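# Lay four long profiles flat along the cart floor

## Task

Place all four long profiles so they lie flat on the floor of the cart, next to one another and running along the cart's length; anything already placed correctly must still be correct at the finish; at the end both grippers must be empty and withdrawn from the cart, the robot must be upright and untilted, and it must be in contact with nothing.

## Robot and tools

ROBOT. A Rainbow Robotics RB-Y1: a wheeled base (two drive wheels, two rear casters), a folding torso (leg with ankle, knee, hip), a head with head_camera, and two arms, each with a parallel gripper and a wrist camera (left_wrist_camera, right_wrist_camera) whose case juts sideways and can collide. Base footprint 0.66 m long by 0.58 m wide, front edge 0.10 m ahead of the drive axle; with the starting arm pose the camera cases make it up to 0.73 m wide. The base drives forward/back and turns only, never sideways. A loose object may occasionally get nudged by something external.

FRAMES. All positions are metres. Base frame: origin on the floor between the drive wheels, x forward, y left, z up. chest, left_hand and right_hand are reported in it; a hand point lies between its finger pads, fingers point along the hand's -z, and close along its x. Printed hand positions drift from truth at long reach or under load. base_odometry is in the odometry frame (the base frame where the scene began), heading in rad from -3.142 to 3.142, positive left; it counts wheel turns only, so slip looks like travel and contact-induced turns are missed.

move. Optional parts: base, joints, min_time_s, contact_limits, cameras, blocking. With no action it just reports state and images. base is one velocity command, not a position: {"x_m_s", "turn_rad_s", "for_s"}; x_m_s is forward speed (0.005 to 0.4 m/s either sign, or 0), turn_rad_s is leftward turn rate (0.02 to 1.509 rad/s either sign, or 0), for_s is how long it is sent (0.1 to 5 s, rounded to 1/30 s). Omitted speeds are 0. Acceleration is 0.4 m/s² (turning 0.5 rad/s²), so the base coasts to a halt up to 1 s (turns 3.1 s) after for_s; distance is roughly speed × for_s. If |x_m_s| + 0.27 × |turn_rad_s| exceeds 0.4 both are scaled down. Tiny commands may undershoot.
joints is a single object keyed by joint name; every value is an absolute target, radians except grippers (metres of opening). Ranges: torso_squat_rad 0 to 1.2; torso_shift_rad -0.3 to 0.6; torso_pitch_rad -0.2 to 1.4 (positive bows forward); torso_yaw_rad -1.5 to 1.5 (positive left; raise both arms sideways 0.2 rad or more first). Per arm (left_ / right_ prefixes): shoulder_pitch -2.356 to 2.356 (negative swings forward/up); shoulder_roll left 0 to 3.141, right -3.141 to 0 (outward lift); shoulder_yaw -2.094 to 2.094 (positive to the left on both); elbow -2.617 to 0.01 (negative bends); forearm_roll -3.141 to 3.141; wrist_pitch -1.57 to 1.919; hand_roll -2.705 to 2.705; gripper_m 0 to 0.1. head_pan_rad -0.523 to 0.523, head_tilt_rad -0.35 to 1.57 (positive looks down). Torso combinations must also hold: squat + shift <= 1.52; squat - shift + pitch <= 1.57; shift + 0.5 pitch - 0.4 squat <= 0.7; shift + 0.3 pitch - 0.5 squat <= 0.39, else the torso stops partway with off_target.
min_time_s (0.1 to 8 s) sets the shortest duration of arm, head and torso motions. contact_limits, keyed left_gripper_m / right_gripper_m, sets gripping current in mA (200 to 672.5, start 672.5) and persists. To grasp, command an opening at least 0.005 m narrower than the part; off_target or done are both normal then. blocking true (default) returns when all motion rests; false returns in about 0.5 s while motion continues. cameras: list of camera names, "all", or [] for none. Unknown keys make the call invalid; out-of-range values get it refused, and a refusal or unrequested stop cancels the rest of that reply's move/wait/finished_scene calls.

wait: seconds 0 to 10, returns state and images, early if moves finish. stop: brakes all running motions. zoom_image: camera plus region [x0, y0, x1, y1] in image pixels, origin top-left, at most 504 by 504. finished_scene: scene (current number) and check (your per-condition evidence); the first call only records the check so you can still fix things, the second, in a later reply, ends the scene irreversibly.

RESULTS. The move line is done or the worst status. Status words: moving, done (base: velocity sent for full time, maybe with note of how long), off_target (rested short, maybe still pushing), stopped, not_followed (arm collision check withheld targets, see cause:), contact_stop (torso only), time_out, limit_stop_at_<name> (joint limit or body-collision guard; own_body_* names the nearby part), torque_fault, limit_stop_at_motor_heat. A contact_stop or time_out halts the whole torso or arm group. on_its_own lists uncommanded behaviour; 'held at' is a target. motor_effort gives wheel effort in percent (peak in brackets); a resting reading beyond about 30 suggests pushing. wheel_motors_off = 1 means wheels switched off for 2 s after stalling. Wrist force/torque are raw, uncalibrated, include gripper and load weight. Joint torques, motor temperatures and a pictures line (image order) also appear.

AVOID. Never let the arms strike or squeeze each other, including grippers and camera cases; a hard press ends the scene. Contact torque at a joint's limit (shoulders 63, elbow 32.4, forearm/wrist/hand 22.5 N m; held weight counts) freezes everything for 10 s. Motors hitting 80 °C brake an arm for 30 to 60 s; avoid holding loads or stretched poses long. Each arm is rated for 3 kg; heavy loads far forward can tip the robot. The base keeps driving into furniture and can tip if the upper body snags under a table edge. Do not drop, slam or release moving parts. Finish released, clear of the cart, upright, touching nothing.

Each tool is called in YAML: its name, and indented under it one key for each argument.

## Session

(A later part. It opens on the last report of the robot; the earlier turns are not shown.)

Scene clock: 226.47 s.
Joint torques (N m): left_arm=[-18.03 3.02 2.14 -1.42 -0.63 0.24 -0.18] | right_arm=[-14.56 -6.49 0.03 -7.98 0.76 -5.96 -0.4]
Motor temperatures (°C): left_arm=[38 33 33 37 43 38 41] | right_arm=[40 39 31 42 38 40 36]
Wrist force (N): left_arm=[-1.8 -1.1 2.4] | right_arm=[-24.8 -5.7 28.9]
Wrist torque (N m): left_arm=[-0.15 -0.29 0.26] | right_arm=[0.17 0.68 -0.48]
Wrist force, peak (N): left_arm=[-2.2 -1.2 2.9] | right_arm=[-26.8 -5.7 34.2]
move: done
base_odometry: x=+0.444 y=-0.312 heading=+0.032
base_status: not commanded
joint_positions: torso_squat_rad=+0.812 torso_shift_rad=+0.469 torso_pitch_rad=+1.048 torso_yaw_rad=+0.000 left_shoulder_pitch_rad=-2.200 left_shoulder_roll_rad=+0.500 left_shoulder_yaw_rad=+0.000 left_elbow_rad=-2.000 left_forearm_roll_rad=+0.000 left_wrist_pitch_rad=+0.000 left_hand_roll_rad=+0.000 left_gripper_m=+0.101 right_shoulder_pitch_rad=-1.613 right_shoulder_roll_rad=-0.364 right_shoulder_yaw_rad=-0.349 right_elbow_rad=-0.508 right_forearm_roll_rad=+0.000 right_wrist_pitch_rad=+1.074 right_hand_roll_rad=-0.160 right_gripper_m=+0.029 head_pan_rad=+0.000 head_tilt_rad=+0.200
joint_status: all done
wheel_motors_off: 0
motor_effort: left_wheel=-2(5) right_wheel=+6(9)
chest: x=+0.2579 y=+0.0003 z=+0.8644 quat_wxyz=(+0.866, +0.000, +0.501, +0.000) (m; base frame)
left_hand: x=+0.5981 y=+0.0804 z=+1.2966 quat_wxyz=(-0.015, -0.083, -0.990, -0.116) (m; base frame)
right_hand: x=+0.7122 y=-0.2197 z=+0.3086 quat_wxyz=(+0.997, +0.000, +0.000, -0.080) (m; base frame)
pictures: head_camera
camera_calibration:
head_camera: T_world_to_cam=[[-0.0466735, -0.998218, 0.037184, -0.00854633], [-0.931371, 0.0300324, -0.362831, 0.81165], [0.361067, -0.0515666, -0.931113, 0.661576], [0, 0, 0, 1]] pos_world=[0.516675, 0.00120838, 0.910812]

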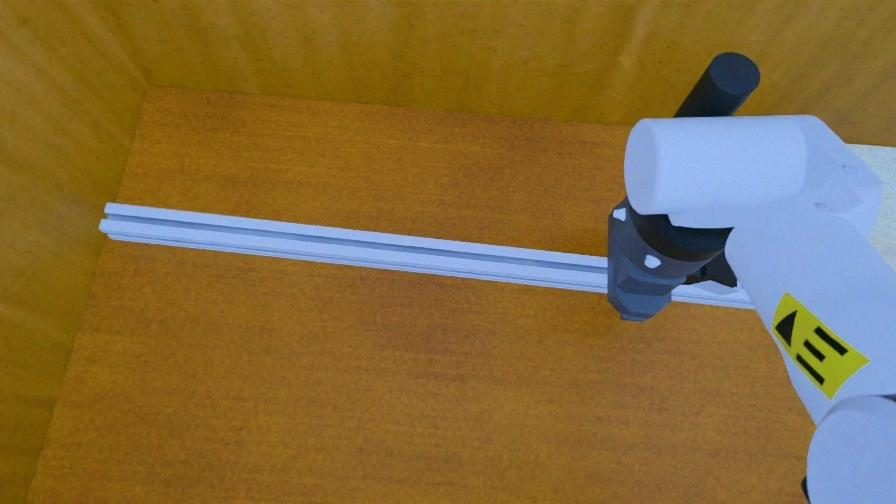

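move:
  joints: {"torso_squat_rad":0.808}
  cameras: []

move:
  joints: {"right_gripper_m":0.046}
  cameras: ["head_camera"]

move:
  joints: {"torso_squat_rad":0.72,"torso_shift_rad":0.43}
  min_time_s: 1.5
  cameras: ["head_camera","right_wrist_camera"]

Scene clock: 232.57 s.
Joint torques (N m): left_arm=[-18.33 3.81 1.6 -1.03 -0.37 0.21 0.05] | right_arm=[-16.04 -6.62 0.25 -8.43 0.89 -3.33 -0.24]
Motor temperatures (°C): left_arm=[38 33 33 37 43 38 41] | right_arm=[39 39 31 42 38 41 36]
Wrist force (N): left_arm=[-1.7 -1.0 2.3] | right_arm=[-14.7 -5.0 4.0]
Wrist torque (N m): left_arm=[-0.16 -0.28 0.26] | right_arm=[0.27 0.26 -0.44]
Wrist force, peak (N): left_arm=[-2.1 -1.3 2.8] | right_arm=[-25.4 -5.7 29.8]
move: done
base_odometry: x=+0.444 y=-0.312 heading=+0.032
base_status: not commanded
joint_positions: torso_squat_rad=+0.808 torso_shift_rad=+0.470 torso_pitch_rad=+1.049 torso_yaw_rad=+0.000 left_shoulder_pitch_rad=-2.200 left_shoulder_roll_rad=+0.500 left_shoulder_yaw_rad=+0.000 left_elbow_rad=-2.000 left_forearm_roll_rad=+0.000 left_wrist_pitch_rad=+0.000 left_hand_roll_rad=+0.000 left_gripper_m=+0.101 right_shoulder_pitch_rad=-1.612 right_shoulder_roll_rad=-0.364 right_shoulder_yaw_rad=-0.349 right_elbow_rad=-0.508 right_forearm_roll_rad=+0.000 right_wrist_pitch_rad=+1.074 right_hand_roll_rad=-0.160 right_gripper_m=+0.029 head_pan_rad=+0.000 head_tilt_rad=+0.200
joint_status: all done
wheel_motors_off: 0
motor_effort: left_wheel=-3(3) right_wheel=+9(9)
chest: x=+0.2591 y=+0.0003 z=+0.8659 quat_wxyz=(+0.866, +0.000, +0.501, +0.000) (m; base frame)
left_hand: x=+0.5996 y=+0.0804 z=+1.2978 quat_wxyz=(-0.015, -0.083, -0.990, -0.116) (m; base frame)
right_hand: x=+0.7129 y=-0.2198 z=+0.3096 quat_wxyz=(+0.997, +0.000, +0.000, -0.080) (m; base frame)
pictures: none
No camera images: "cameras" was empty.

Scene clock: 233.23 s.
Joint torques (N m): left_arm=[-17.99 3.18 2.01 -1.63 -0.31 0.02 -0.02] | right_arm=[-16.67 -7.17 0.33 -8.11 0.78 -0.13 -0.44]
Motor temperatures (°C): left_arm=[38 33 33 37 43 38 41] | right_arm=[39 39 31 42 38 41 36]
Wrist force (N): left_arm=[-1.8 -1.2 2.1] | right_arm=[-5.0 -4.4 -12.0]
Wrist torque (N m): left_arm=[-0.12 -0.29 0.25] | right_arm=[0.06 -0.51 -0.36]
Wrist force, peak (N): left_arm=[-2.2 -0.6 2.9] | right_arm=[-14.9 -4.8 4.7]
move: done
base_odometry: x=+0.444 y=-0.312 heading=+0.032
base_status: not commanded
joint_positions: torso_squat_rad=+0.808 torso_shift_rad=+0.470 torso_pitch_rad=+1.050 torso_yaw_rad=+0.000 left_shoulder_pitch_rad=-2.200 left_shoulder_roll_rad=+0.500 left_shoulder_yaw_rad=+0.000 left_elbow_rad=-2.000 left_forearm_roll_rad=+0.000 left_wrist_pitch_rad=+0.000 left_hand_roll_rad=+0.000 left_gripper_m=+0.101 right_shoulder_pitch_rad=-1.612 right_shoulder_roll_rad=-0.364 right_shoulder_yaw_rad=-0.349 right_elbow_rad=-0.508 right_forearm_roll_rad=+0.000 right_wrist_pitch_rad=+1.073 right_hand_roll_rad=-0.160 right_gripper_m=+0.046 head_pan_rad=+0.000 head_tilt_rad=+0.200
joint_status: all done
wheel_motors_off: 0
motor_effort: left_wheel=-3(3) right_wheel=+8(9)
chest: x=+0.2594 y=+0.0003 z=+0.8657 quat_wxyz=(+0.865, +0.000, +0.501, +0.000) (m; base frame)
left_hand: x=+0.6001 y=+0.0803 z=+1.2974 quat_wxyz=(-0.015, -0.083, -0.990, -0.116) (m; base frame)
right_hand: x=+0.7130 y=-0.2198 z=+0.3091 quat_wxyz=(+0.997, +0.000, +0.000, -0.080) (m; base frame)
pictures: head_camera
camera_calibration:
head_camera: T_world_to_cam=[[-0.0465763, -0.998223, 0.0371699, -0.00854146], [-0.931877, 0.0300187, -0.36153, 0.812475], [0.359772, -0.0514765, -0.931619, 0.663075], [0, 0, 0, 1]] pos_world=[0.518173, 0.00121704, 0.911786]

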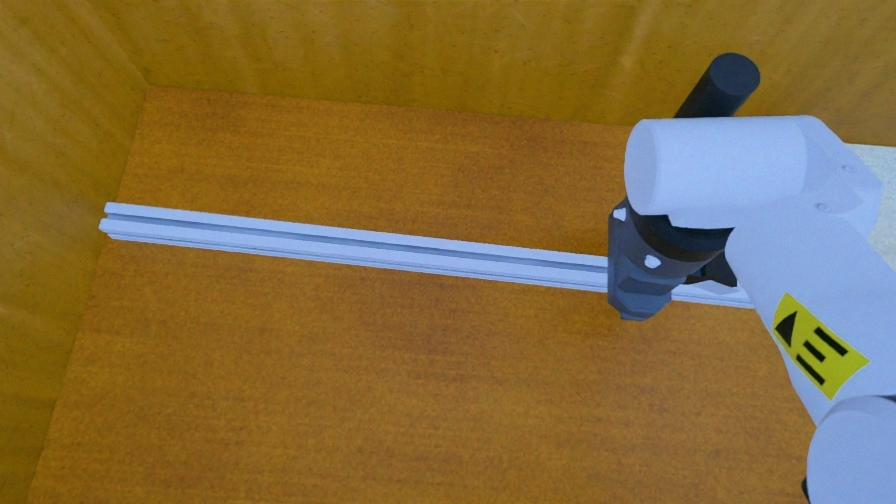

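Scene clock: 235.03 s.
Joint torques (N m): left_arm=[-18.35 3.81 1.98 -1.32 -0.6 0.37 -0.06] | right_arm=[-16.84 -6.98 -0.21 -7.84 0.75 -0.21 -0.46]
Motor temperatures (°C): left_arm=[38 33 33 37 43 38 41] | right_arm=[39 39 31 42 38 41 36]
Wrist force (N): left_arm=[-1.5 -0.9 2.8] | right_arm=[-4.5 -4.4 -12.3]
Wrist torque (N m): left_arm=[-0.18 -0.27 0.28] | right_arm=[0.08 -0.46 -0.35]
Wrist force, peak (N): left_arm=[-1.7 -1.4 2.9] | right_arm=[-5.0 -4.4 -12.6]
move: done
base_odometry: x=+0.444 y=-0.312 heading=+0.032
base_status: not commanded
joint_positions: torso_squat_rad=+0.720 torso_shift_rad=+0.430 torso_pitch_rad=+1.050 torso_yaw_rad=+0.000 left_shoulder_pitch_rad=-2.200 left_shoulder_roll_rad=+0.500 left_shoulder_yaw_rad=+0.000 left_elbow_rad=-2.000 left_forearm_roll_rad=+0.000 left_wrist_pitch_rad=+0.000 left_hand_roll_rad=+0.000 left_gripper_m=+0.101 right_shoulder_pitch_rad=-1.612 right_shoulder_roll_rad=-0.364 right_shoulder_yaw_rad=-0.349 right_elbow_rad=-0.508 right_forearm_roll_rad=+0.000 right_wrist_pitch_rad=+1.073 right_hand_roll_rad=-0.160 right_gripper_m=+0.046 head_pan_rad=+0.000 head_tilt_rad=+0.200
joint_status: all done
wheel_motors_off: 0
motor_effort: left_wheel=-2(4) right_wheel=+7(9)
chest: x=+0.2598 y=+0.0003 z=+0.9127 quat_wxyz=(+0.865, +0.000, +0.501, +0.000) (m; base frame)
left_hand: x=+0.6007 y=+0.0804 z=+1.3443 quat_wxyz=(-0.015, -0.083, -0.990, -0.116) (m; base frame)
right_hand: x=+0.7132 y=-0.2198 z=+0.3559 quat_wxyz=(+0.997, +0.000, +0.000, -0.080) (m; base frame)
pictures: head_camera, right_wrist_camera
camera_calibration:
head_camera: T_world_to_cam=[[-0.0465597, -0.998223, 0.0371827, -0.0102755], [-0.932012, 0.0300179, -0.361181, 0.829609], [0.359423, -0.0514712, -0.931754, 0.70692], [0, 0, 0, 1]] pos_world=[0.518644, 0.00122563, 0.958697]
right_wrist_camera: T_world_to_cam=[[-0.984285, 0.176478, -0.0062823, 0.744699], [0.154875, 0.879794, 0.449417, -0.0468766], [0.0848393, 0.441381, -0.8933, 0.428535], [0, 0, 0, 1]] pos_world=[0.703899, -0.279328, 0.408556]

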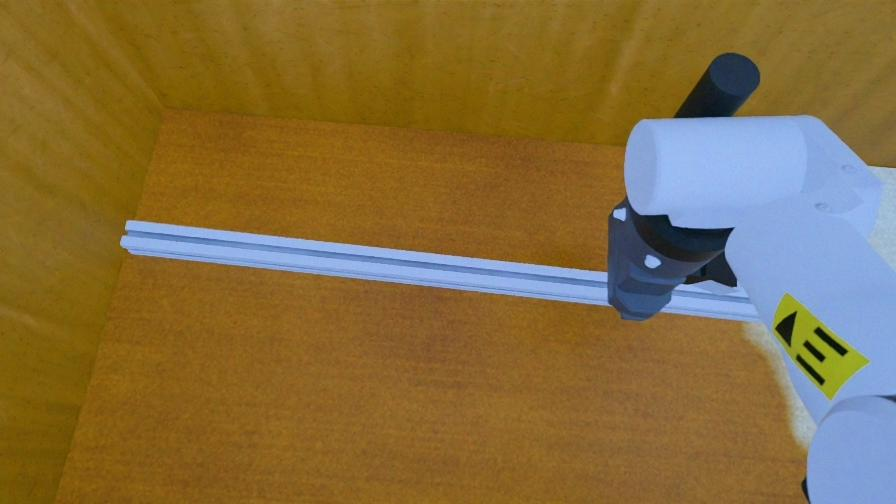

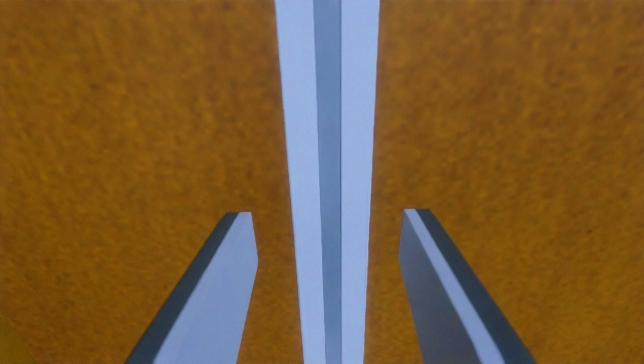

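move:
  joints: {"right_shoulder_pitch_rad":-1.75,"right_shoulder_roll_rad":-0.41,"right_shoulder_yaw_rad":-0.345,"right_elbow_rad":-0.85,"right_wrist_pitch_rad":1.4}
  min_time_s: 1.5
  cameras: ["head_camera"]

move:
  base: {"x_m_s":-0.2,"for_s":1.0}
  joints: {"right_shoulder_pitch_rad":-2.128,"right_shoulder_roll_rad":-0.539,"right_shoulder_yaw_rad":-0.294,"right_elbow_rad":-0.967,"right_wrist_pitch_rad":1.673,"head_tilt_rad":0.1}
  min_time_s: 1.5
  cameras: ["head_camera"]

move:
  base: {"x_m_s":-0.3,"for_s":1.5}
  cameras: ["head_camera"]

Scene clock: 249.23 s.
Joint torques (N m): left_arm=[-18.24 3.75 2.1 -1.34 -0.41 0.07 -0.17] | right_arm=[-20.23 -9.1 1.42 -9.47 0.55 -0.46 -0.27]
Motor temperatures (°C): left_arm=[38 33 33 37 43 38 41] | right_arm=[39 39 31 41 38 40 36]
Wrist force (N): left_arm=[-1.4 -1.2 2.3] | right_arm=[-5.7 -4.8 -12.2]
Wrist torque (N m): left_arm=[-0.15 -0.24 0.27] | right_arm=[0.10 -0.54 -0.36]
Wrist force, peak (N): left_arm=[-1.6 -1.1 3.0] | right_arm=[-5.0 -4.8 -12.7]
move: done
base_odometry: x=+0.444 y=-0.312 heading=+0.032
base_status: not commanded
joint_positions: torso_squat_rad=+0.720 torso_shift_rad=+0.430 torso_pitch_rad=+1.050 torso_yaw_rad=+0.000 left_shoulder_pitch_rad=-2.200 left_shoulder_roll_rad=+0.500 left_shoulder_yaw_rad=+0.000 left_elbow_rad=-2.000 left_forearm_roll_rad=+0.000 left_wrist_pitch_rad=+0.000 left_hand_roll_rad=+0.000 left_gripper_m=+0.101 right_shoulder_pitch_rad=-1.750 right_shoulder_roll_rad=-0.410 right_shoulder_yaw_rad=-0.345 right_elbow_rad=-0.850 right_forearm_roll_rad=+0.000 right_wrist_pitch_rad=+1.400 right_hand_roll_rad=-0.160 right_gripper_m=+0.046 head_pan_rad=+0.000 head_tilt_rad=+0.200
joint_status: all done
wheel_motors_off: 0
motor_effort: left_wheel=-3(4) right_wheel=+7(9)
chest: x=+0.2598 y=+0.0003 z=+0.9127 quat_wxyz=(+0.865, +0.000, +0.501, +0.000) (m; base frame)
left_hand: x=+0.6007 y=+0.0804 z=+1.3443 quat_wxyz=(-0.015, -0.083, -0.990, -0.116) (m; base frame)
right_hand: x=+0.8251 y=-0.2172 z=+0.5021 quat_wxyz=(+0.994, +0.008, -0.079, -0.079) (m; base frame)
pictures: head_camera
camera_calibration:
head_camera: T_world_to_cam=[[-0.0465546, -0.998224, 0.0371736, -0.0102685], [-0.932011, 0.0300162, -0.361184, 0.829614], [0.359427, -0.051461, -0.931753, 0.706919], [0, 0, 0, 1]] pos_world=[0.518645, 0.00122668, 0.9587]

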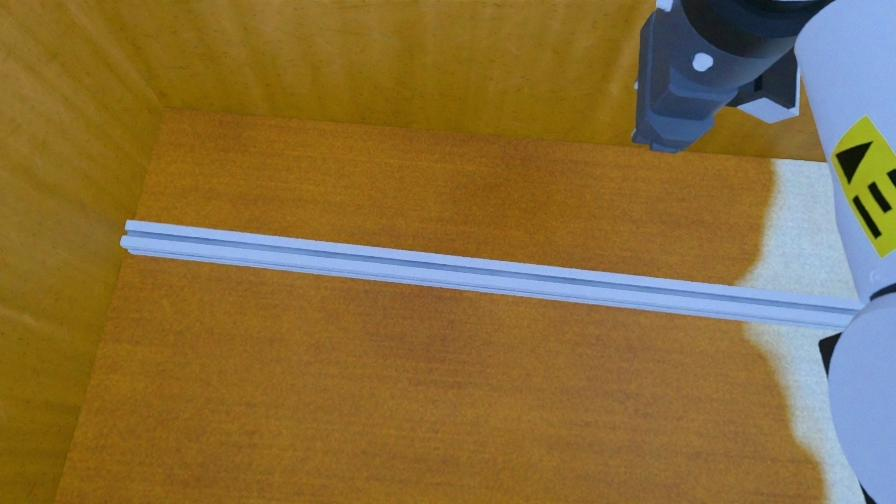

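Scene clock: 251.30 s.
Joint torques (N m): left_arm=[-18.02 3.41 2.31 -1.11 -0.36 0.22 -0.08] | right_arm=[-24.01 -8.9 1.38 -9.72 0.47 -0.78 -0.24]
Motor temperatures (°C): left_arm=[38 33 33 37 43 38 41] | right_arm=[39 39 31 41 38 40 36]
Wrist force (N): left_arm=[-1.6 -1.2 2.7] | right_arm=[-6.9 -5.2 -11.9]
Wrist torque (N m): left_arm=[-0.13 -0.27 0.26] | right_arm=[0.10 -0.59 -0.36]
Wrist force, peak (N): left_arm=[-2.1 -1.3 2.7] | right_arm=[-7.2 -4.9 -12.3]
move: done
base_odometry: x=+0.244 y=-0.319 heading=+0.032
base_status: done (sent for 1 of 1 s)
joint_positions: torso_squat_rad=+0.720 torso_shift_rad=+0.430 torso_pitch_rad=+1.050 torso_yaw_rad=+0.000 left_shoulder_pitch_rad=-2.200 left_shoulder_roll_rad=+0.500 left_shoulder_yaw_rad=+0.000 left_elbow_rad=-2.000 left_forearm_roll_rad=+0.000 left_wrist_pitch_rad=+0.000 left_hand_roll_rad=+0.000 left_gripper_m=+0.101 right_shoulder_pitch_rad=-2.128 right_shoulder_roll_rad=-0.539 right_shoulder_yaw_rad=-0.294 right_elbow_rad=-0.967 right_forearm_roll_rad=+0.000 right_wrist_pitch_rad=+1.673 right_hand_roll_rad=-0.160 right_gripper_m=+0.046 head_pan_rad=+0.000 head_tilt_rad=+0.100
joint_status: all done
wheel_motors_off: 0
motor_effort: left_wheel=-2(27) right_wheel=+0(19)
chest: x=+0.2598 y=+0.0003 z=+0.9128 quat_wxyz=(+0.865, +0.000, +0.501, +0.000) (m; base frame)
left_hand: x=+0.6006 y=+0.0804 z=+1.3444 quat_wxyz=(-0.015, -0.083, -0.990, -0.116) (m; base frame)
right_hand: x=+0.9191 y=-0.2192 z=+0.7406 quat_wxyz=(+0.977, +0.016, -0.198, -0.078) (m; base frame)
pictures: head_camera
camera_calibration:
head_camera: T_world_to_cam=[[-0.0499625, -0.99823, 0.0322701, -0.00388885], [-0.891256, 0.02998, -0.452508, 0.902204], [0.45074, -0.0513694, -0.891176, 0.626144], [0, 0, 0, 1]] pos_world=[0.521673, 0.00123456, 0.966385]

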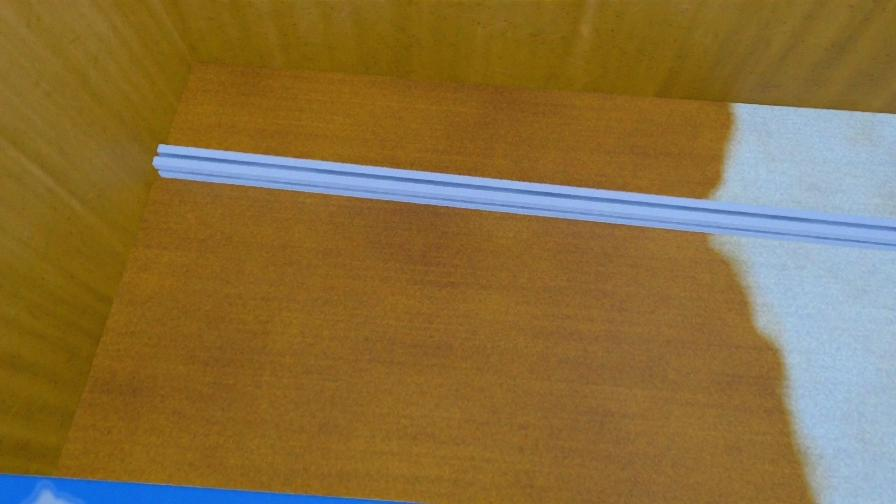

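Scene clock: 254.23 s.
Joint torques (N m): left_arm=[-17.44 2.61 1.57 -1.34 -0.63 0 -0.32] | right_arm=[-24.06 -8.44 1.54 -9.5 0.64 -0.88 -0.36]
Motor temperatures (°C): left_arm=[38 33 33 37 43 38 41] | right_arm=[39 39 31 41 38 40 36]
Wrist force (N): left_arm=[-1.8 -0.9 2.4] | right_arm=[-6.8 -4.9 -11.9]
Wrist torque (N m): left_arm=[-0.16 -0.30 0.26] | right_arm=[0.07 -0.60 -0.37]
Wrist force, peak (N): left_arm=[-2.4 -1.2 2.7] | right_arm=[-7.3 -5.2 -12.2]
move: done
base_odometry: x=-0.205 y=-0.333 heading=+0.032
base_status: done (sent for 1.5 of 1.5 s)
joint_positions: torso_squat_rad=+0.720 torso_shift_rad=+0.430 torso_pitch_rad=+1.050 torso_yaw_rad=+0.000 left_shoulder_pitch_rad=-2.200 left_shoulder_roll_rad=+0.500 left_shoulder_yaw_rad=+0.000 left_elbow_rad=-2.000 left_forearm_roll_rad=+0.000 left_wrist_pitch_rad=+0.000 left_hand_roll_rad=+0.000 left_gripper_m=+0.101 right_shoulder_pitch_rad=-2.128 right_shoulder_roll_rad=-0.539 right_shoulder_yaw_rad=-0.294 right_elbow_rad=-0.967 right_forearm_roll_rad=+0.000 right_wrist_pitch_rad=+1.673 right_hand_roll_rad=-0.160 right_gripper_m=+0.046 head_pan_rad=+0.000 head_tilt_rad=+0.100
joint_status: not commanded
wheel_motors_off: 0
motor_effort: left_wheel=-2(27) right_wheel=+7(21)
chest: x=+0.2598 y=+0.0003 z=+0.9128 quat_wxyz=(+0.865, +0.000, +0.501, +0.000) (m; base frame)
left_hand: x=+0.6006 y=+0.0804 z=+1.3444 quat_wxyz=(-0.015, -0.083, -0.990, -0.116) (m; base frame)
right_hand: x=+0.9191 y=-0.2192 z=+0.7406 quat_wxyz=(+0.977, +0.016, -0.198, -0.078) (m; base frame)
pictures: head_camera
camera_calibration:
head_camera: T_world_to_cam=[[-0.0499629, -0.99823, 0.0322685, -0.0038876], [-0.891249, 0.0299802, -0.452523, 0.902213], [0.450754, -0.0513687, -0.891169, 0.626134], [0, 0, 0, 1]] pos_world=[0.521669, 0.00123443, 0.966389]

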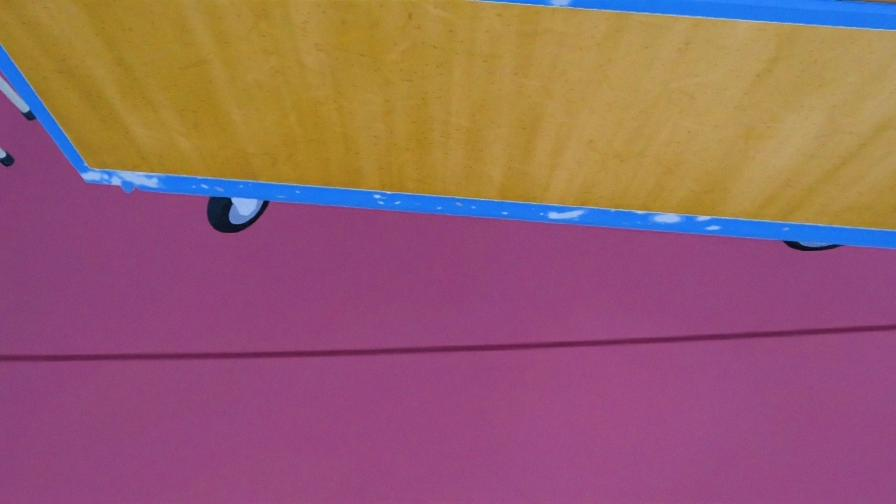

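move:
  base: {"x_m_s":-0.3,"for_s":0.5}
  cameras: []

move:
  base: {"turn_rad_s":0.5,"for_s":2.52}
  joints: {"torso_squat_rad":1.0,"torso_shift_rad":0,"torso_pitch_rad":0.44,"right_shoulder_pitch_rad":-0.551,"right_shoulder_roll_rad":-0.048,"right_shoulder_yaw_rad":-0.18,"right_elbow_rad":-0.901,"right_forearm_roll_rad":0,"right_wrist_pitch_rad":-0.485,"right_hand_roll_rad":1.57,"right_gripper_m":0.042,"left_shoulder_pitch_rad":-0.2,"left_shoulder_roll_rad":0.4,"left_elbow_rad":-2.2,"head_tilt_rad":0.3}
  min_time_s: 3
  cameras: ["head_camera"]

move:
  base: {"x_m_s":0.35,"for_s":3.75}
  cameras: ["head_camera"]

move:
  base: {"turn_rad_s":-0.5,"for_s":2.58}
  cameras: ["head_camera","right_wrist_camera"]

Scene clock: 262.40 s.
Joint torques (N m): left_arm=[-17.55 3.35 1.93 -0.91 -0.14 0.31 -0.34] | right_arm=[-23.49 -8.72 1.75 -9.73 0.78 -0.84 -0.38]
Motor temperatures (°C): left_arm=[38 33 33 37 43 38 41] | right_arm=[39 39 31 41 38 40 36]
Wrist force (N): left_arm=[-1.2 -1.4 2.1] | right_arm=[-7.0 -5.3 -12.1]
Wrist torque (N m): left_arm=[-0.12 -0.22 0.26] | right_arm=[0.12 -0.62 -0.37]
Wrist force, peak (N): left_arm=[-2.2 -1.1 2.6] | right_arm=[-8.2 -5.3 -12.6]
move: done
base_odometry: x=-0.305 y=-0.337 heading=+0.032
base_status: done (sent for 0.5 of 0.5 s)
joint_positions: torso_squat_rad=+0.720 torso_shift_rad=+0.430 torso_pitch_rad=+1.050 torso_yaw_rad=+0.000 left_shoulder_pitch_rad=-2.200 left_shoulder_roll_rad=+0.500 left_shoulder_yaw_rad=+0.000 left_elbow_rad=-2.000 left_forearm_roll_rad=+0.000 left_wrist_pitch_rad=+0.000 left_hand_roll_rad=+0.000 left_gripper_m=+0.101 right_shoulder_pitch_rad=-2.128 right_shoulder_roll_rad=-0.539 right_shoulder_yaw_rad=-0.294 right_elbow_rad=-0.967 right_forearm_roll_rad=+0.000 right_wrist_pitch_rad=+1.673 right_hand_roll_rad=-0.160 right_gripper_m=+0.046 head_pan_rad=+0.000 head_tilt_rad=+0.100
joint_status: not commanded
wheel_motors_off: 0
motor_effort: left_wheel=-1(28) right_wheel=+2(21)
chest: x=+0.2598 y=+0.0003 z=+0.9128 quat_wxyz=(+0.865, +0.000, +0.501, +0.000) (m; base frame)
left_hand: x=+0.6005 y=+0.0804 z=+1.3445 quat_wxyz=(-0.015, -0.083, -0.990, -0.116) (m; base frame)
right_hand: x=+0.9192 y=-0.2192 z=+0.7407 quat_wxyz=(+0.977, +0.016, -0.198, -0.078) (m; base frame)
pictures: none
No camera images: "cameras" was empty.

Scene clock: 266.27 s.
Joint torques (N m): left_arm=[-7.04 3.31 3.3 -9.38 -0.46 -1.74 0.07] | right_arm=[-10.84 -2.23 1.07 -9.25 0.23 -2 -0.16]
Motor temperatures (°C): left_arm=[38 33 33 37 43 38 41] | right_arm=[39 39 31 41 38 40 36]
Wrist force (N): left_arm=[-7.0 -2.0 -1.2] | right_arm=[-4.6 1.7 -6.7]
Wrist torque (N m): left_arm=[-0.15 -0.60 0.25] | right_arm=[-0.34 -0.46 -0.34]
Wrist force, peak (N): left_arm=[-7.5 -1.8 -1.1] | right_arm=[-7.1 -5.8 -11.8]
move: done
base_odometry: x=-0.306 y=-0.337 heading=+1.298
base_status: done (sent for 2.53 of 2.53 s)
joint_positions: torso_squat_rad=+1.000 torso_shift_rad=+0.000 torso_pitch_rad=+0.440 torso_yaw_rad=+0.000 left_shoulder_pitch_rad=-0.200 left_shoulder_roll_rad=+0.400 left_shoulder_yaw_rad=+0.000 left_elbow_rad=-2.200 left_forearm_roll_rad=+0.000 left_wrist_pitch_rad=+0.000 left_hand_roll_rad=+0.000 left_gripper_m=+0.101 right_shoulder_pitch_rad=-0.551 right_shoulder_roll_rad=-0.048 right_shoulder_yaw_rad=-0.180 right_elbow_rad=-0.901 right_forearm_roll_rad=+0.000 right_wrist_pitch_rad=-0.485 right_hand_roll_rad=+1.570 right_gripper_m=+0.042 head_pan_rad=+0.000 head_tilt_rad=+0.300
joint_status: all done
wheel_motors_off: 0
motor_effort: left_wheel=+1(35) right_wheel=+13(33)
chest: x=-0.0962 y=+0.0003 z=+0.9387 quat_wxyz=(+0.976, +0.000, +0.218, +0.000) (m; base frame)
left_hand: x=+0.3625 y=+0.1960 z=+0.8876 quat_wxyz=(+0.545, +0.035, -0.814, -0.195) (m; base frame)
right_hand: x=+0.4175 y=-0.2197 z=+0.5482 quat_wxyz=(+0.525, -0.474, -0.474, +0.525) (m; base frame)
pictures: head_camera
camera_calibration:
head_camera: T_world_to_cam=[[-0.0586684, -0.998231, 0.00968446, -0.00427542], [-0.636897, 0.0299582, -0.770367, 0.917792], [0.768713, -0.0513642, -0.637528, 0.642264], [0, 0, 0, 1]] pos_world=[0.0905718, 0.00122612, 1.11654]

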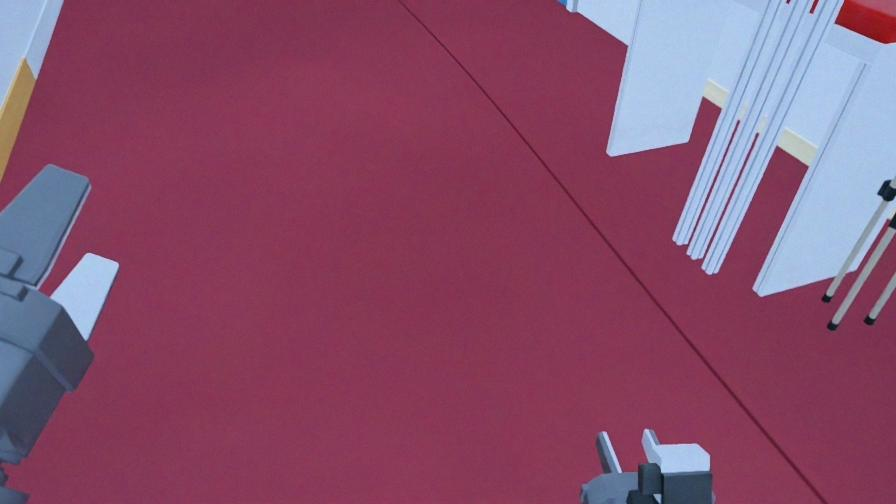

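Scene clock: 271.40 s.
Joint torques (N m): left_arm=[-6.13 2.24 3.84 -8.78 -0.45 -1.67 -0.03] | right_arm=[-10.1 -2.87 0.87 -9.08 0.43 -2.12 -0.1]
Motor temperatures (°C): left_arm=[37 33 33 37 43 38 41] | right_arm=[39 39 31 41 38 40 36]
Wrist force (N): left_arm=[-6.7 -2.6 -1.2] | right_arm=[-4.5 1.9 -6.8]
Wrist torque (N m): left_arm=[-0.09 -0.55 0.27] | right_arm=[-0.37 -0.45 -0.36]
Wrist force, peak (N): left_arm=[-7.3 -2.4 -1.2] | right_arm=[-4.5 1.8 -7.4]
move: done
base_odometry: x=+0.049 y=+0.933 heading=+1.299
base_status: done (sent for 3.77 of 3.77 s)
joint_positions: torso_squat_rad=+1.000 torso_shift_rad=+0.000 torso_pitch_rad=+0.440 torso_yaw_rad=+0.000 left_shoulder_pitch_rad=-0.200 left_shoulder_roll_rad=+0.400 left_shoulder_yaw_rad=+0.000 left_elbow_rad=-2.200 left_forearm_roll_rad=+0.000 left_wrist_pitch_rad=+0.000 left_hand_roll_rad=+0.000 left_gripper_m=+0.101 right_shoulder_pitch_rad=-0.551 right_shoulder_roll_rad=-0.048 right_shoulder_yaw_rad=-0.180 right_elbow_rad=-0.901 right_forearm_roll_rad=+0.000 right_wrist_pitch_rad=-0.485 right_hand_roll_rad=+1.570 right_gripper_m=+0.042 head_pan_rad=+0.000 head_tilt_rad=+0.300
joint_status: not commanded
wheel_motors_off: 0
motor_effort: left_wheel=+6(38) right_wheel=-6(49)
chest: x=-0.0962 y=+0.0003 z=+0.9387 quat_wxyz=(+0.976, +0.000, +0.218, +0.000) (m; base frame)
left_hand: x=+0.3626 y=+0.1959 z=+0.8876 quat_wxyz=(+0.545, +0.035, -0.815, -0.195) (m; base frame)
right_hand: x=+0.4175 y=-0.2197 z=+0.5481 quat_wxyz=(+0.525, -0.474, -0.474, +0.525) (m; base frame)
pictures: head_camera
camera_calibration:
head_camera: T_world_to_cam=[[-0.0586673, -0.998231, 0.00969525, -0.00428206], [-0.637035, 0.0299584, -0.770252, 0.917694], [0.768599, -0.0513648, -0.637666, 0.642329], [0, 0, 0, 1]] pos_world=[0.0906588, 0.00122605, 1.11649]

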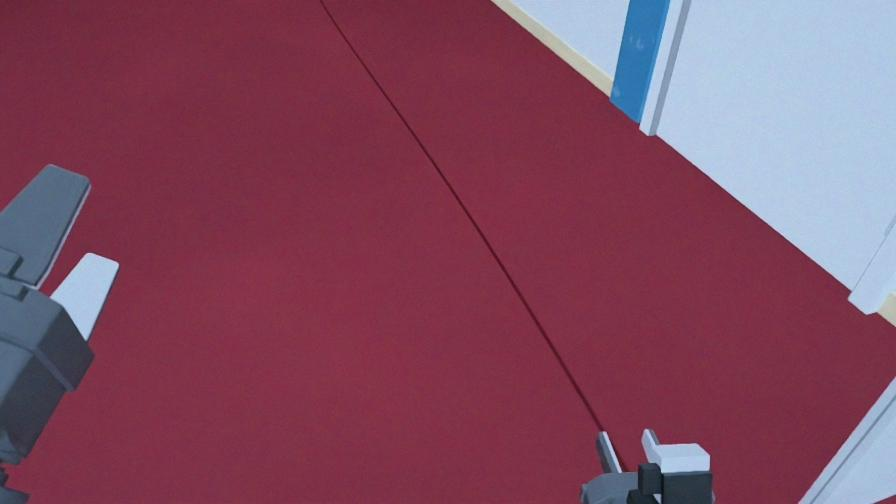

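Scene clock: 275.30 s.
Joint torques (N m): left_arm=[-5.94 2.62 3.09 -8.97 -0.23 -1.5 -0.27] | right_arm=[-10.26 -2.37 0.51 -9.32 0.25 -2.12 -0.38]
Motor temperatures (°C): left_arm=[37 33 33 37 43 38 41] | right_arm=[38 39 31 41 38 40 36]
Wrist force (N): left_arm=[-6.8 -2.1 -1.4] | right_arm=[-4.3 1.7 -6.5]
Wrist torque (N m): left_arm=[-0.12 -0.58 0.27] | right_arm=[-0.35 -0.42 -0.35]
Wrist force, peak (N): left_arm=[-7.1 -2.1 -1.5] | right_arm=[-4.5 1.7 -7.0]
move: done
base_odometry: x=+0.049 y=+0.933 heading=+0.016
base_status: done (sent for 2.57 of 2.57 s)
joint_positions: torso_squat_rad=+1.000 torso_shift_rad=+0.000 torso_pitch_rad=+0.440 torso_yaw_rad=+0.000 left_shoulder_pitch_rad=-0.200 left_shoulder_roll_rad=+0.400 left_shoulder_yaw_rad=+0.000 left_elbow_rad=-2.200 left_forearm_roll_rad=+0.000 left_wrist_pitch_rad=+0.000 left_hand_roll_rad=+0.000 left_gripper_m=+0.101 right_shoulder_pitch_rad=-0.551 right_shoulder_roll_rad=-0.048 right_shoulder_yaw_rad=-0.180 right_elbow_rad=-0.901 right_forearm_roll_rad=+0.000 right_wrist_pitch_rad=-0.485 right_hand_roll_rad=+1.570 right_gripper_m=+0.042 head_pan_rad=+0.000 head_tilt_rad=+0.300
joint_status: not commanded
wheel_motors_off: 0
motor_effort: left_wheel=+12(30) right_wheel=+3(41)
chest: x=-0.0962 y=+0.0003 z=+0.9387 quat_wxyz=(+0.976, +0.000, +0.218, +0.000) (m; base frame)
left_hand: x=+0.3626 y=+0.1959 z=+0.8876 quat_wxyz=(+0.545, +0.035, -0.815, -0.195) (m; base frame)
right_hand: x=+0.4175 y=-0.2197 z=+0.5481 quat_wxyz=(+0.525, -0.474, -0.474, +0.525) (m; base frame)
pictures: head_camera, right_wrist_camera
camera_calibration:
head_camera: T_world_to_cam=[[-0.0586672, -0.998231, 0.00969453, -0.00428157], [-0.637034, 0.0299588, -0.770253, 0.917695], [0.7686, -0.0513643, -0.637665, 0.642329], [0, 0, 0, 1]] pos_world=[0.0906575, 0.00122582, 1.11649]
right_wrist_camera: T_world_to_cam=[[0.00508268, -0.999808, -0.0189385, -0.209694], [-0.537834, 0.0132331, -0.842947, 0.719721], [0.843035, 0.0144702, -0.537663, 0.0199925], [0, 0, 0, 1]] pos_world=[0.371302, -0.219467, 0.613464]

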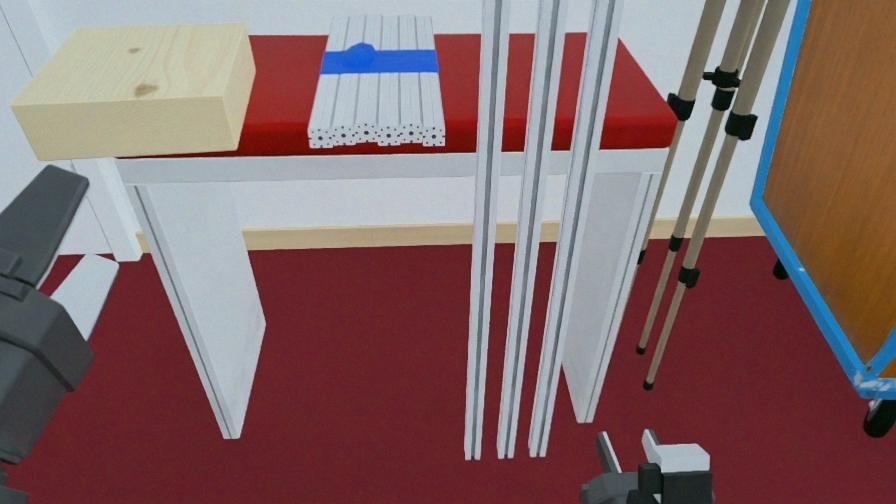

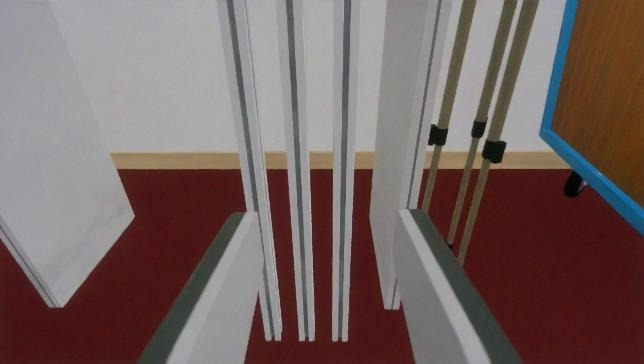

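move:
  base: {"turn_rad_s":-0.15,"for_s":0.25}
  cameras: []

move:
  base: {"x_m_s":0.2,"for_s":1.1}
  cameras: ["right_wrist_camera"]

Scene clock: 280.37 s.
Joint torques (N m): left_arm=[-6.04 2.74 3.28 -9.21 -0.34 -1.59 -0.44] | right_arm=[-10.68 -2 0.46 -8.85 0.38 -1.99 -0.33]
Motor temperatures (°C): left_arm=[37 33 33 38 43 38 41] | right_arm=[38 38 31 41 38 40 36]
Wrist force (N): left_arm=[-6.7 -1.8 -1.4] | right_arm=[-4.4 1.8 -6.8]
Wrist torque (N m): left_arm=[-0.14 -0.59 0.26] | right_arm=[-0.36 -0.43 -0.33]
Wrist force, peak (N): left_arm=[-7.1 -1.9 -1.7] | right_arm=[-4.7 1.7 -6.9]
move: done
base_odometry: x=+0.049 y=+0.933 heading=-0.019
base_status: done (sent for 0.27 of 0.27 s)
joint_positions: torso_squat_rad=+1.000 torso_shift_rad=+0.000 torso_pitch_rad=+0.440 torso_yaw_rad=+0.000 left_shoulder_pitch_rad=-0.200 left_shoulder_roll_rad=+0.400 left_shoulder_yaw_rad=+0.000 left_elbow_rad=-2.200 left_forearm_roll_rad=+0.000 left_wrist_pitch_rad=+0.000 left_hand_roll_rad=+0.000 left_gripper_m=+0.101 right_shoulder_pitch_rad=-0.551 right_shoulder_roll_rad=-0.048 right_shoulder_yaw_rad=-0.180 right_elbow_rad=-0.901 right_forearm_roll_rad=+0.000 right_wrist_pitch_rad=-0.485 right_hand_roll_rad=+1.570 right_gripper_m=+0.042 head_pan_rad=+0.000 head_tilt_rad=+0.300
joint_status: not commanded
wheel_motors_off: 0
motor_effort: left_wheel=+12(36) right_wheel=+2(19)
chest: x=-0.0962 y=+0.0003 z=+0.9387 quat_wxyz=(+0.976, +0.000, +0.218, +0.000) (m; base frame)
left_hand: x=+0.3626 y=+0.1959 z=+0.8876 quat_wxyz=(+0.545, +0.035, -0.815, -0.195) (m; base frame)
right_hand: x=+0.4175 y=-0.2197 z=+0.5481 quat_wxyz=(+0.525, -0.474, -0.474, +0.525) (m; base frame)
pictures: none
No camera images: "cameras" was empty.

Scene clock: 282.33 s.
Joint torques (N m): left_arm=[-6.36 3.34 3.01 -9.09 -0.54 -1.39 -0.37] | right_arm=[-10.36 -2.66 0.01 -9.01 0.2 -2.02 -0.35]
Motor temperatures (°C): left_arm=[37 33 33 38 43 38 41] | right_arm=[38 38 31 41 38 40 36]
Wrist force (N): left_arm=[-6.7 -2.0 -1.1] | right_arm=[-4.4 1.6 -6.8]
Wrist torque (N m): left_arm=[-0.14 -0.57 0.27] | right_arm=[-0.35 -0.43 -0.34]
Wrist force, peak (N): left_arm=[-7.3 -2.0 -1.6] | right_arm=[-4.5 1.7 -7.2]
move: done
base_odometry: x=+0.269 y=+0.929 heading=-0.020
base_status: done (sent for 1.1 of 1.1 s)
joint_positions: torso_squat_rad=+1.000 torso_shift_rad=+0.000 torso_pitch_rad=+0.440 torso_yaw_rad=+0.000 left_shoulder_pitch_rad=-0.200 left_shoulder_roll_rad=+0.400 left_shoulder_yaw_rad=+0.000 left_elbow_rad=-2.200 left_forearm_roll_rad=+0.000 left_wrist_pitch_rad=+0.000 left_hand_roll_rad=+0.000 left_gripper_m=+0.101 right_shoulder_pitch_rad=-0.551 right_shoulder_roll_rad=-0.048 right_shoulder_yaw_rad=-0.180 right_elbow_rad=-0.901 right_forearm_roll_rad=+0.000 right_wrist_pitch_rad=-0.485 right_hand_roll_rad=+1.570 right_gripper_m=+0.042 head_pan_rad=+0.000 head_tilt_rad=+0.300
joint_status: not commanded
wheel_motors_off: 0
motor_effort: left_wheel=-5(46) right_wheel=+4(40)
chest: x=-0.0962 y=+0.0003 z=+0.9387 quat_wxyz=(+0.976, +0.000, +0.218, +0.000) (m; base frame)
left_hand: x=+0.3626 y=+0.1959 z=+0.8876 quat_wxyz=(+0.545, +0.035, -0.815, -0.195) (m; base frame)
right_hand: x=+0.4175 y=-0.2197 z=+0.5481 quat_wxyz=(+0.525, -0.474, -0.474, +0.525) (m; base frame)
pictures: right_wrist_camera
camera_calibration:
right_wrist_camera: T_world_to_cam=[[0.00507715, -0.999808, -0.0189401, -0.209694], [-0.537861, 0.0132369, -0.842929, 0.719704], [0.843018, 0.0144668, -0.537691, 0.0200098], [0, 0, 0, 1]] pos_world=[0.371297, -0.21947, 0.613447]

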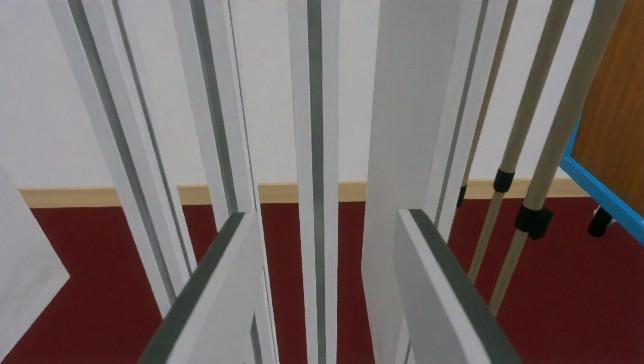

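move:
  base: {"turn_rad_s":0.15,"for_s":0.2}
  cameras: ["right_wrist_camera"]

move:
  base: {"x_m_s":0.12,"for_s":0.95}
  cameras: ["right_wrist_camera"]

Scene clock: 287.73 s.
Joint torques (N m): left_arm=[-6.68 2.69 2.95 -9.14 -0.39 -1.49 -0.09] | right_arm=[-10.19 -2.46 0.4 -9.22 0.31 -2.07 -0.19]
Motor temperatures (°C): left_arm=[37 33 33 38 43 38 41] | right_arm=[38 38 31 41 38 40 36]
Wrist force (N): left_arm=[-6.9 -2.3 -1.2] | right_arm=[-4.4 1.6 -6.7]
Wrist torque (N m): left_arm=[-0.10 -0.61 0.26] | right_arm=[-0.34 -0.45 -0.34]
Wrist force, peak (N): left_arm=[-7.2 -2.0 -1.5] | right_arm=[-4.5 1.6 -7.1]
move: done
base_odometry: x=+0.269 y=+0.929 heading=-0.001
base_status: done (sent for 0.2 of 0.2 s)
joint_positions: torso_squat_rad=+1.000 torso_shift_rad=+0.000 torso_pitch_rad=+0.440 torso_yaw_rad=+0.000 left_shoulder_pitch_rad=-0.200 left_shoulder_roll_rad=+0.400 left_shoulder_yaw_rad=+0.000 left_elbow_rad=-2.200 left_forearm_roll_rad=+0.000 left_wrist_pitch_rad=+0.000 left_hand_roll_rad=+0.000 left_gripper_m=+0.101 right_shoulder_pitch_rad=-0.551 right_shoulder_roll_rad=-0.048 right_shoulder_yaw_rad=-0.180 right_elbow_rad=-0.901 right_forearm_roll_rad=+0.000 right_wrist_pitch_rad=-0.485 right_hand_roll_rad=+1.570 right_gripper_m=+0.042 head_pan_rad=+0.000 head_tilt_rad=+0.300
joint_status: not commanded
wheel_motors_off: 0
motor_effort: left_wheel=-12(30) right_wheel=+5(32)
chest: x=-0.0962 y=+0.0003 z=+0.9387 quat_wxyz=(+0.976, +0.000, +0.218, +0.000) (m; base frame)
left_hand: x=+0.3626 y=+0.1959 z=+0.8876 quat_wxyz=(+0.545, +0.035, -0.815, -0.195) (m; base frame)
right_hand: x=+0.4175 y=-0.2197 z=+0.5481 quat_wxyz=(+0.525, -0.474, -0.474, +0.525) (m; base frame)
pictures: right_wrist_camera
camera_calibration:
right_wrist_camera: T_world_to_cam=[[0.00507579, -0.999808, -0.0189408, -0.209694], [-0.537864, 0.0132382, -0.842928, 0.719702], [0.843017, 0.0144661, -0.537693, 0.0200136], [0, 0, 0, 1]] pos_world=[0.371294, -0.21947, 0.613446]

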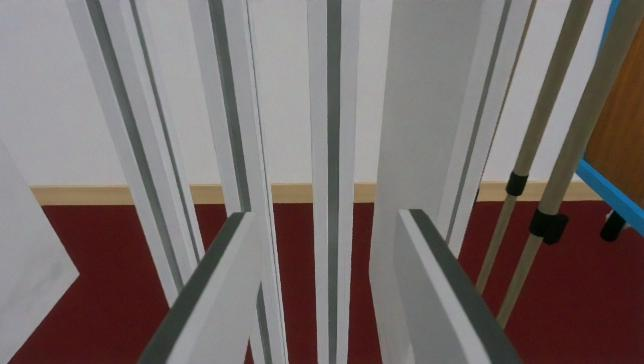

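Scene clock: 289.70 s.
Joint torques (N m): left_arm=[-6.14 2.8 3.03 -9 -0.38 -1.85 -0.23] | right_arm=[-10.51 -2.83 0.17 -9.29 0.36 -1.99 -0.04]
Motor temperatures (°C): left_arm=[37 33 33 38 43 38 41] | right_arm=[38 38 31 41 38 40 36]
Wrist force (N): left_arm=[-7.1 -2.1 -1.1] | right_arm=[-4.5 1.6 -6.6]
Wrist torque (N m): left_arm=[-0.14 -0.63 0.28] | right_arm=[-0.34 -0.44 -0.34]
Wrist force, peak (N): left_arm=[-7.2 -2.5 -1.3] | right_arm=[-4.6 1.8 -7.0]
move: done
base_odometry: x=+0.385 y=+0.929 heading=+0.001
base_status: done (sent for 0.97 of 0.97 s)
joint_positions: torso_squat_rad=+1.000 torso_shift_rad=+0.000 torso_pitch_rad=+0.440 torso_yaw_rad=+0.000 left_shoulder_pitch_rad=-0.200 left_shoulder_roll_rad=+0.400 left_shoulder_yaw_rad=+0.000 left_elbow_rad=-2.200 left_forearm_roll_rad=+0.000 left_wrist_pitch_rad=+0.000 left_hand_roll_rad=+0.000 left_gripper_m=+0.101 right_shoulder_pitch_rad=-0.551 right_shoulder_roll_rad=-0.048 right_shoulder_yaw_rad=-0.180 right_elbow_rad=-0.901 right_forearm_roll_rad=+0.000 right_wrist_pitch_rad=-0.485 right_hand_roll_rad=+1.570 right_gripper_m=+0.042 head_pan_rad=+0.000 head_tilt_rad=+0.300
joint_status: not commanded
wheel_motors_off: 0
motor_effort: left_wheel=+12(51) right_wheel=-16(37)
chest: x=-0.0962 y=+0.0003 z=+0.9387 quat_wxyz=(+0.976, +0.000, +0.218, +0.000) (m; base frame)
left_hand: x=+0.3626 y=+0.1959 z=+0.8876 quat_wxyz=(+0.545, +0.035, -0.815, -0.195) (m; base frame)
right_hand: x=+0.4175 y=-0.2197 z=+0.5481 quat_wxyz=(+0.525, -0.474, -0.474, +0.525) (m; base frame)
pictures: right_wrist_camera
camera_calibration:
right_wrist_camera: T_world_to_cam=[[0.00507863, -0.999808, -0.0189416, -0.209692], [-0.537846, 0.0132376, -0.842939, 0.71971], [0.843028, 0.0144686, -0.537675, 0.0200061], [0, 0, 0, 1]] pos_world=[0.371292, -0.219469, 0.613457]

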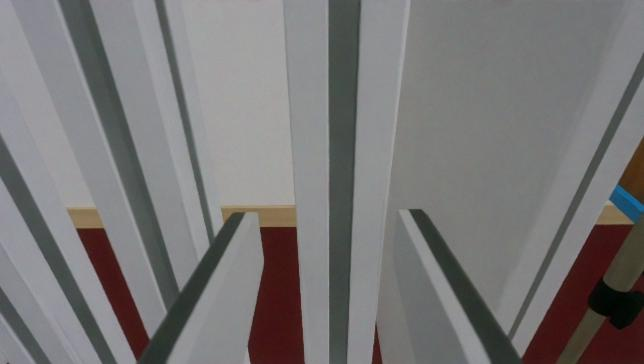

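move:
  base: {"turn_rad_s":-0.1,"for_s":0.13}
  cameras: []

move:
  base: {"x_m_s":0.1,"for_s":0.22}
  cameras: ["right_wrist_camera"]

Scene clock: 293.47 s.
Joint torques (N m): left_arm=[-6.34 2.92 3.23 -9.2 -0.4 -1.59 -0.5] | right_arm=[-10.67 -1.99 0.41 -9 0.23 -2.03 -0.3]
Motor temperatures (°C): left_arm=[36 33 33 38 43 38 41] | right_arm=[38 38 31 41 38 40 36]
Wrist force (N): left_arm=[-6.5 -2.1 -1.5] | right_arm=[-4.3 1.5 -6.6]
Wrist torque (N m): left_arm=[-0.14 -0.54 0.26] | right_arm=[-0.32 -0.44 -0.34]
Wrist force, peak (N): left_arm=[-7.1 -2.5 -1.7] | right_arm=[-4.6 1.8 -7.0]
move: done
base_odometry: x=+0.385 y=+0.929 heading=-0.007
base_status: done (sent for 0.13 of 0.13 s)
joint_positions: torso_squat_rad=+1.000 torso_shift_rad=+0.000 torso_pitch_rad=+0.440 torso_yaw_rad=+0.000 left_shoulder_pitch_rad=-0.200 left_shoulder_roll_rad=+0.400 left_shoulder_yaw_rad=+0.000 left_elbow_rad=-2.200 left_forearm_roll_rad=+0.000 left_wrist_pitch_rad=+0.000 left_hand_roll_rad=+0.000 left_gripper_m=+0.101 right_shoulder_pitch_rad=-0.551 right_shoulder_roll_rad=-0.048 right_shoulder_yaw_rad=-0.180 right_elbow_rad=-0.901 right_forearm_roll_rad=+0.000 right_wrist_pitch_rad=-0.485 right_hand_roll_rad=+1.570 right_gripper_m=+0.042 head_pan_rad=+0.000 head_tilt_rad=+0.300
joint_status: not commanded
wheel_motors_off: 0
motor_effort: left_wheel=+15(38) right_wheel=-19(41)
chest: x=-0.0962 y=+0.0003 z=+0.9387 quat_wxyz=(+0.976, +0.000, +0.218, +0.000) (m; base frame)
left_hand: x=+0.3626 y=+0.1959 z=+0.8876 quat_wxyz=(+0.545, +0.035, -0.815, -0.195) (m; base frame)
right_hand: x=+0.4175 y=-0.2197 z=+0.5481 quat_wxyz=(+0.525, -0.474, -0.474, +0.525) (m; base frame)
pictures: none
No camera images: "cameras" was empty.

Scene clock: 294.93 s.
Joint torques (N m): left_arm=[-6.76 2.98 3.71 -8.93 -0.46 -1.68 -0.3] | right_arm=[-10.48 -2.46 0.41 -9.1 0.2 -2.11 -0.3]
Motor temperatures (°C): left_arm=[36 33 33 38 43 38 41] | right_arm=[37 38 31 41 38 40 36]
Wrist force (N): left_arm=[-6.4 -2.0 -1.3] | right_arm=[-4.5 1.6 -7.0]
Wrist torque (N m): left_arm=[-0.14 -0.53 0.27] | right_arm=[-0.35 -0.44 -0.34]
Wrist force, peak (N): left_arm=[-7.6 -2.2 -1.9] | right_arm=[-4.5 2.3 -7.2]
move: done
base_odometry: x=+0.407 y=+0.929 heading=-0.008
base_status: done (sent for 0.23 of 0.23 s)
joint_positions: torso_squat_rad=+1.000 torso_shift_rad=+0.000 torso_pitch_rad=+0.440 torso_yaw_rad=+0.000 left_shoulder_pitch_rad=-0.200 left_shoulder_roll_rad=+0.400 left_shoulder_yaw_rad=+0.000 left_elbow_rad=-2.200 left_forearm_roll_rad=+0.000 left_wrist_pitch_rad=+0.000 left_hand_roll_rad=+0.000 left_gripper_m=+0.101 right_shoulder_pitch_rad=-0.551 right_shoulder_roll_rad=-0.048 right_shoulder_yaw_rad=-0.180 right_elbow_rad=-0.901 right_forearm_roll_rad=+0.000 right_wrist_pitch_rad=-0.485 right_hand_roll_rad=+1.570 right_gripper_m=+0.042 head_pan_rad=+0.000 head_tilt_rad=+0.300
joint_status: not commanded
wheel_motors_off: 0
motor_effort: left_wheel=-5(41) right_wheel=+8(19)
chest: x=-0.0962 y=+0.0003 z=+0.9387 quat_wxyz=(+0.976, +0.000, +0.218, +0.000) (m; base frame)
left_hand: x=+0.3626 y=+0.1959 z=+0.8876 quat_wxyz=(+0.545, +0.035, -0.815, -0.195) (m; base frame)
right_hand: x=+0.4175 y=-0.2197 z=+0.5481 quat_wxyz=(+0.525, -0.474, -0.474, +0.525) (m; base frame)
pictures: right_wrist_camera
camera_calibration:
right_wrist_camera: T_world_to_cam=[[0.00507955, -0.999808, -0.0189454, -0.209689], [-0.537836, 0.0132405, -0.842945, 0.719714], [0.843034, 0.0144713, -0.537665, 0.0200021], [0, 0, 0, 1]] pos_world=[0.371291, -0.219467, 0.613461]

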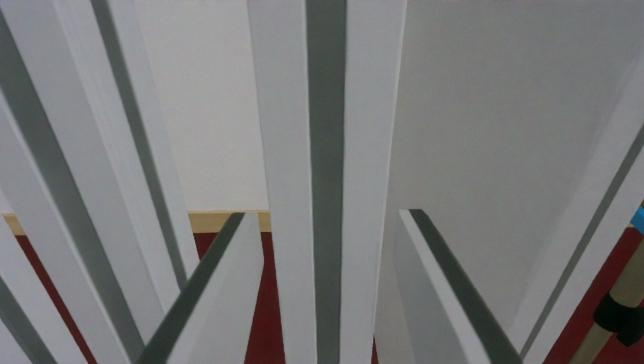

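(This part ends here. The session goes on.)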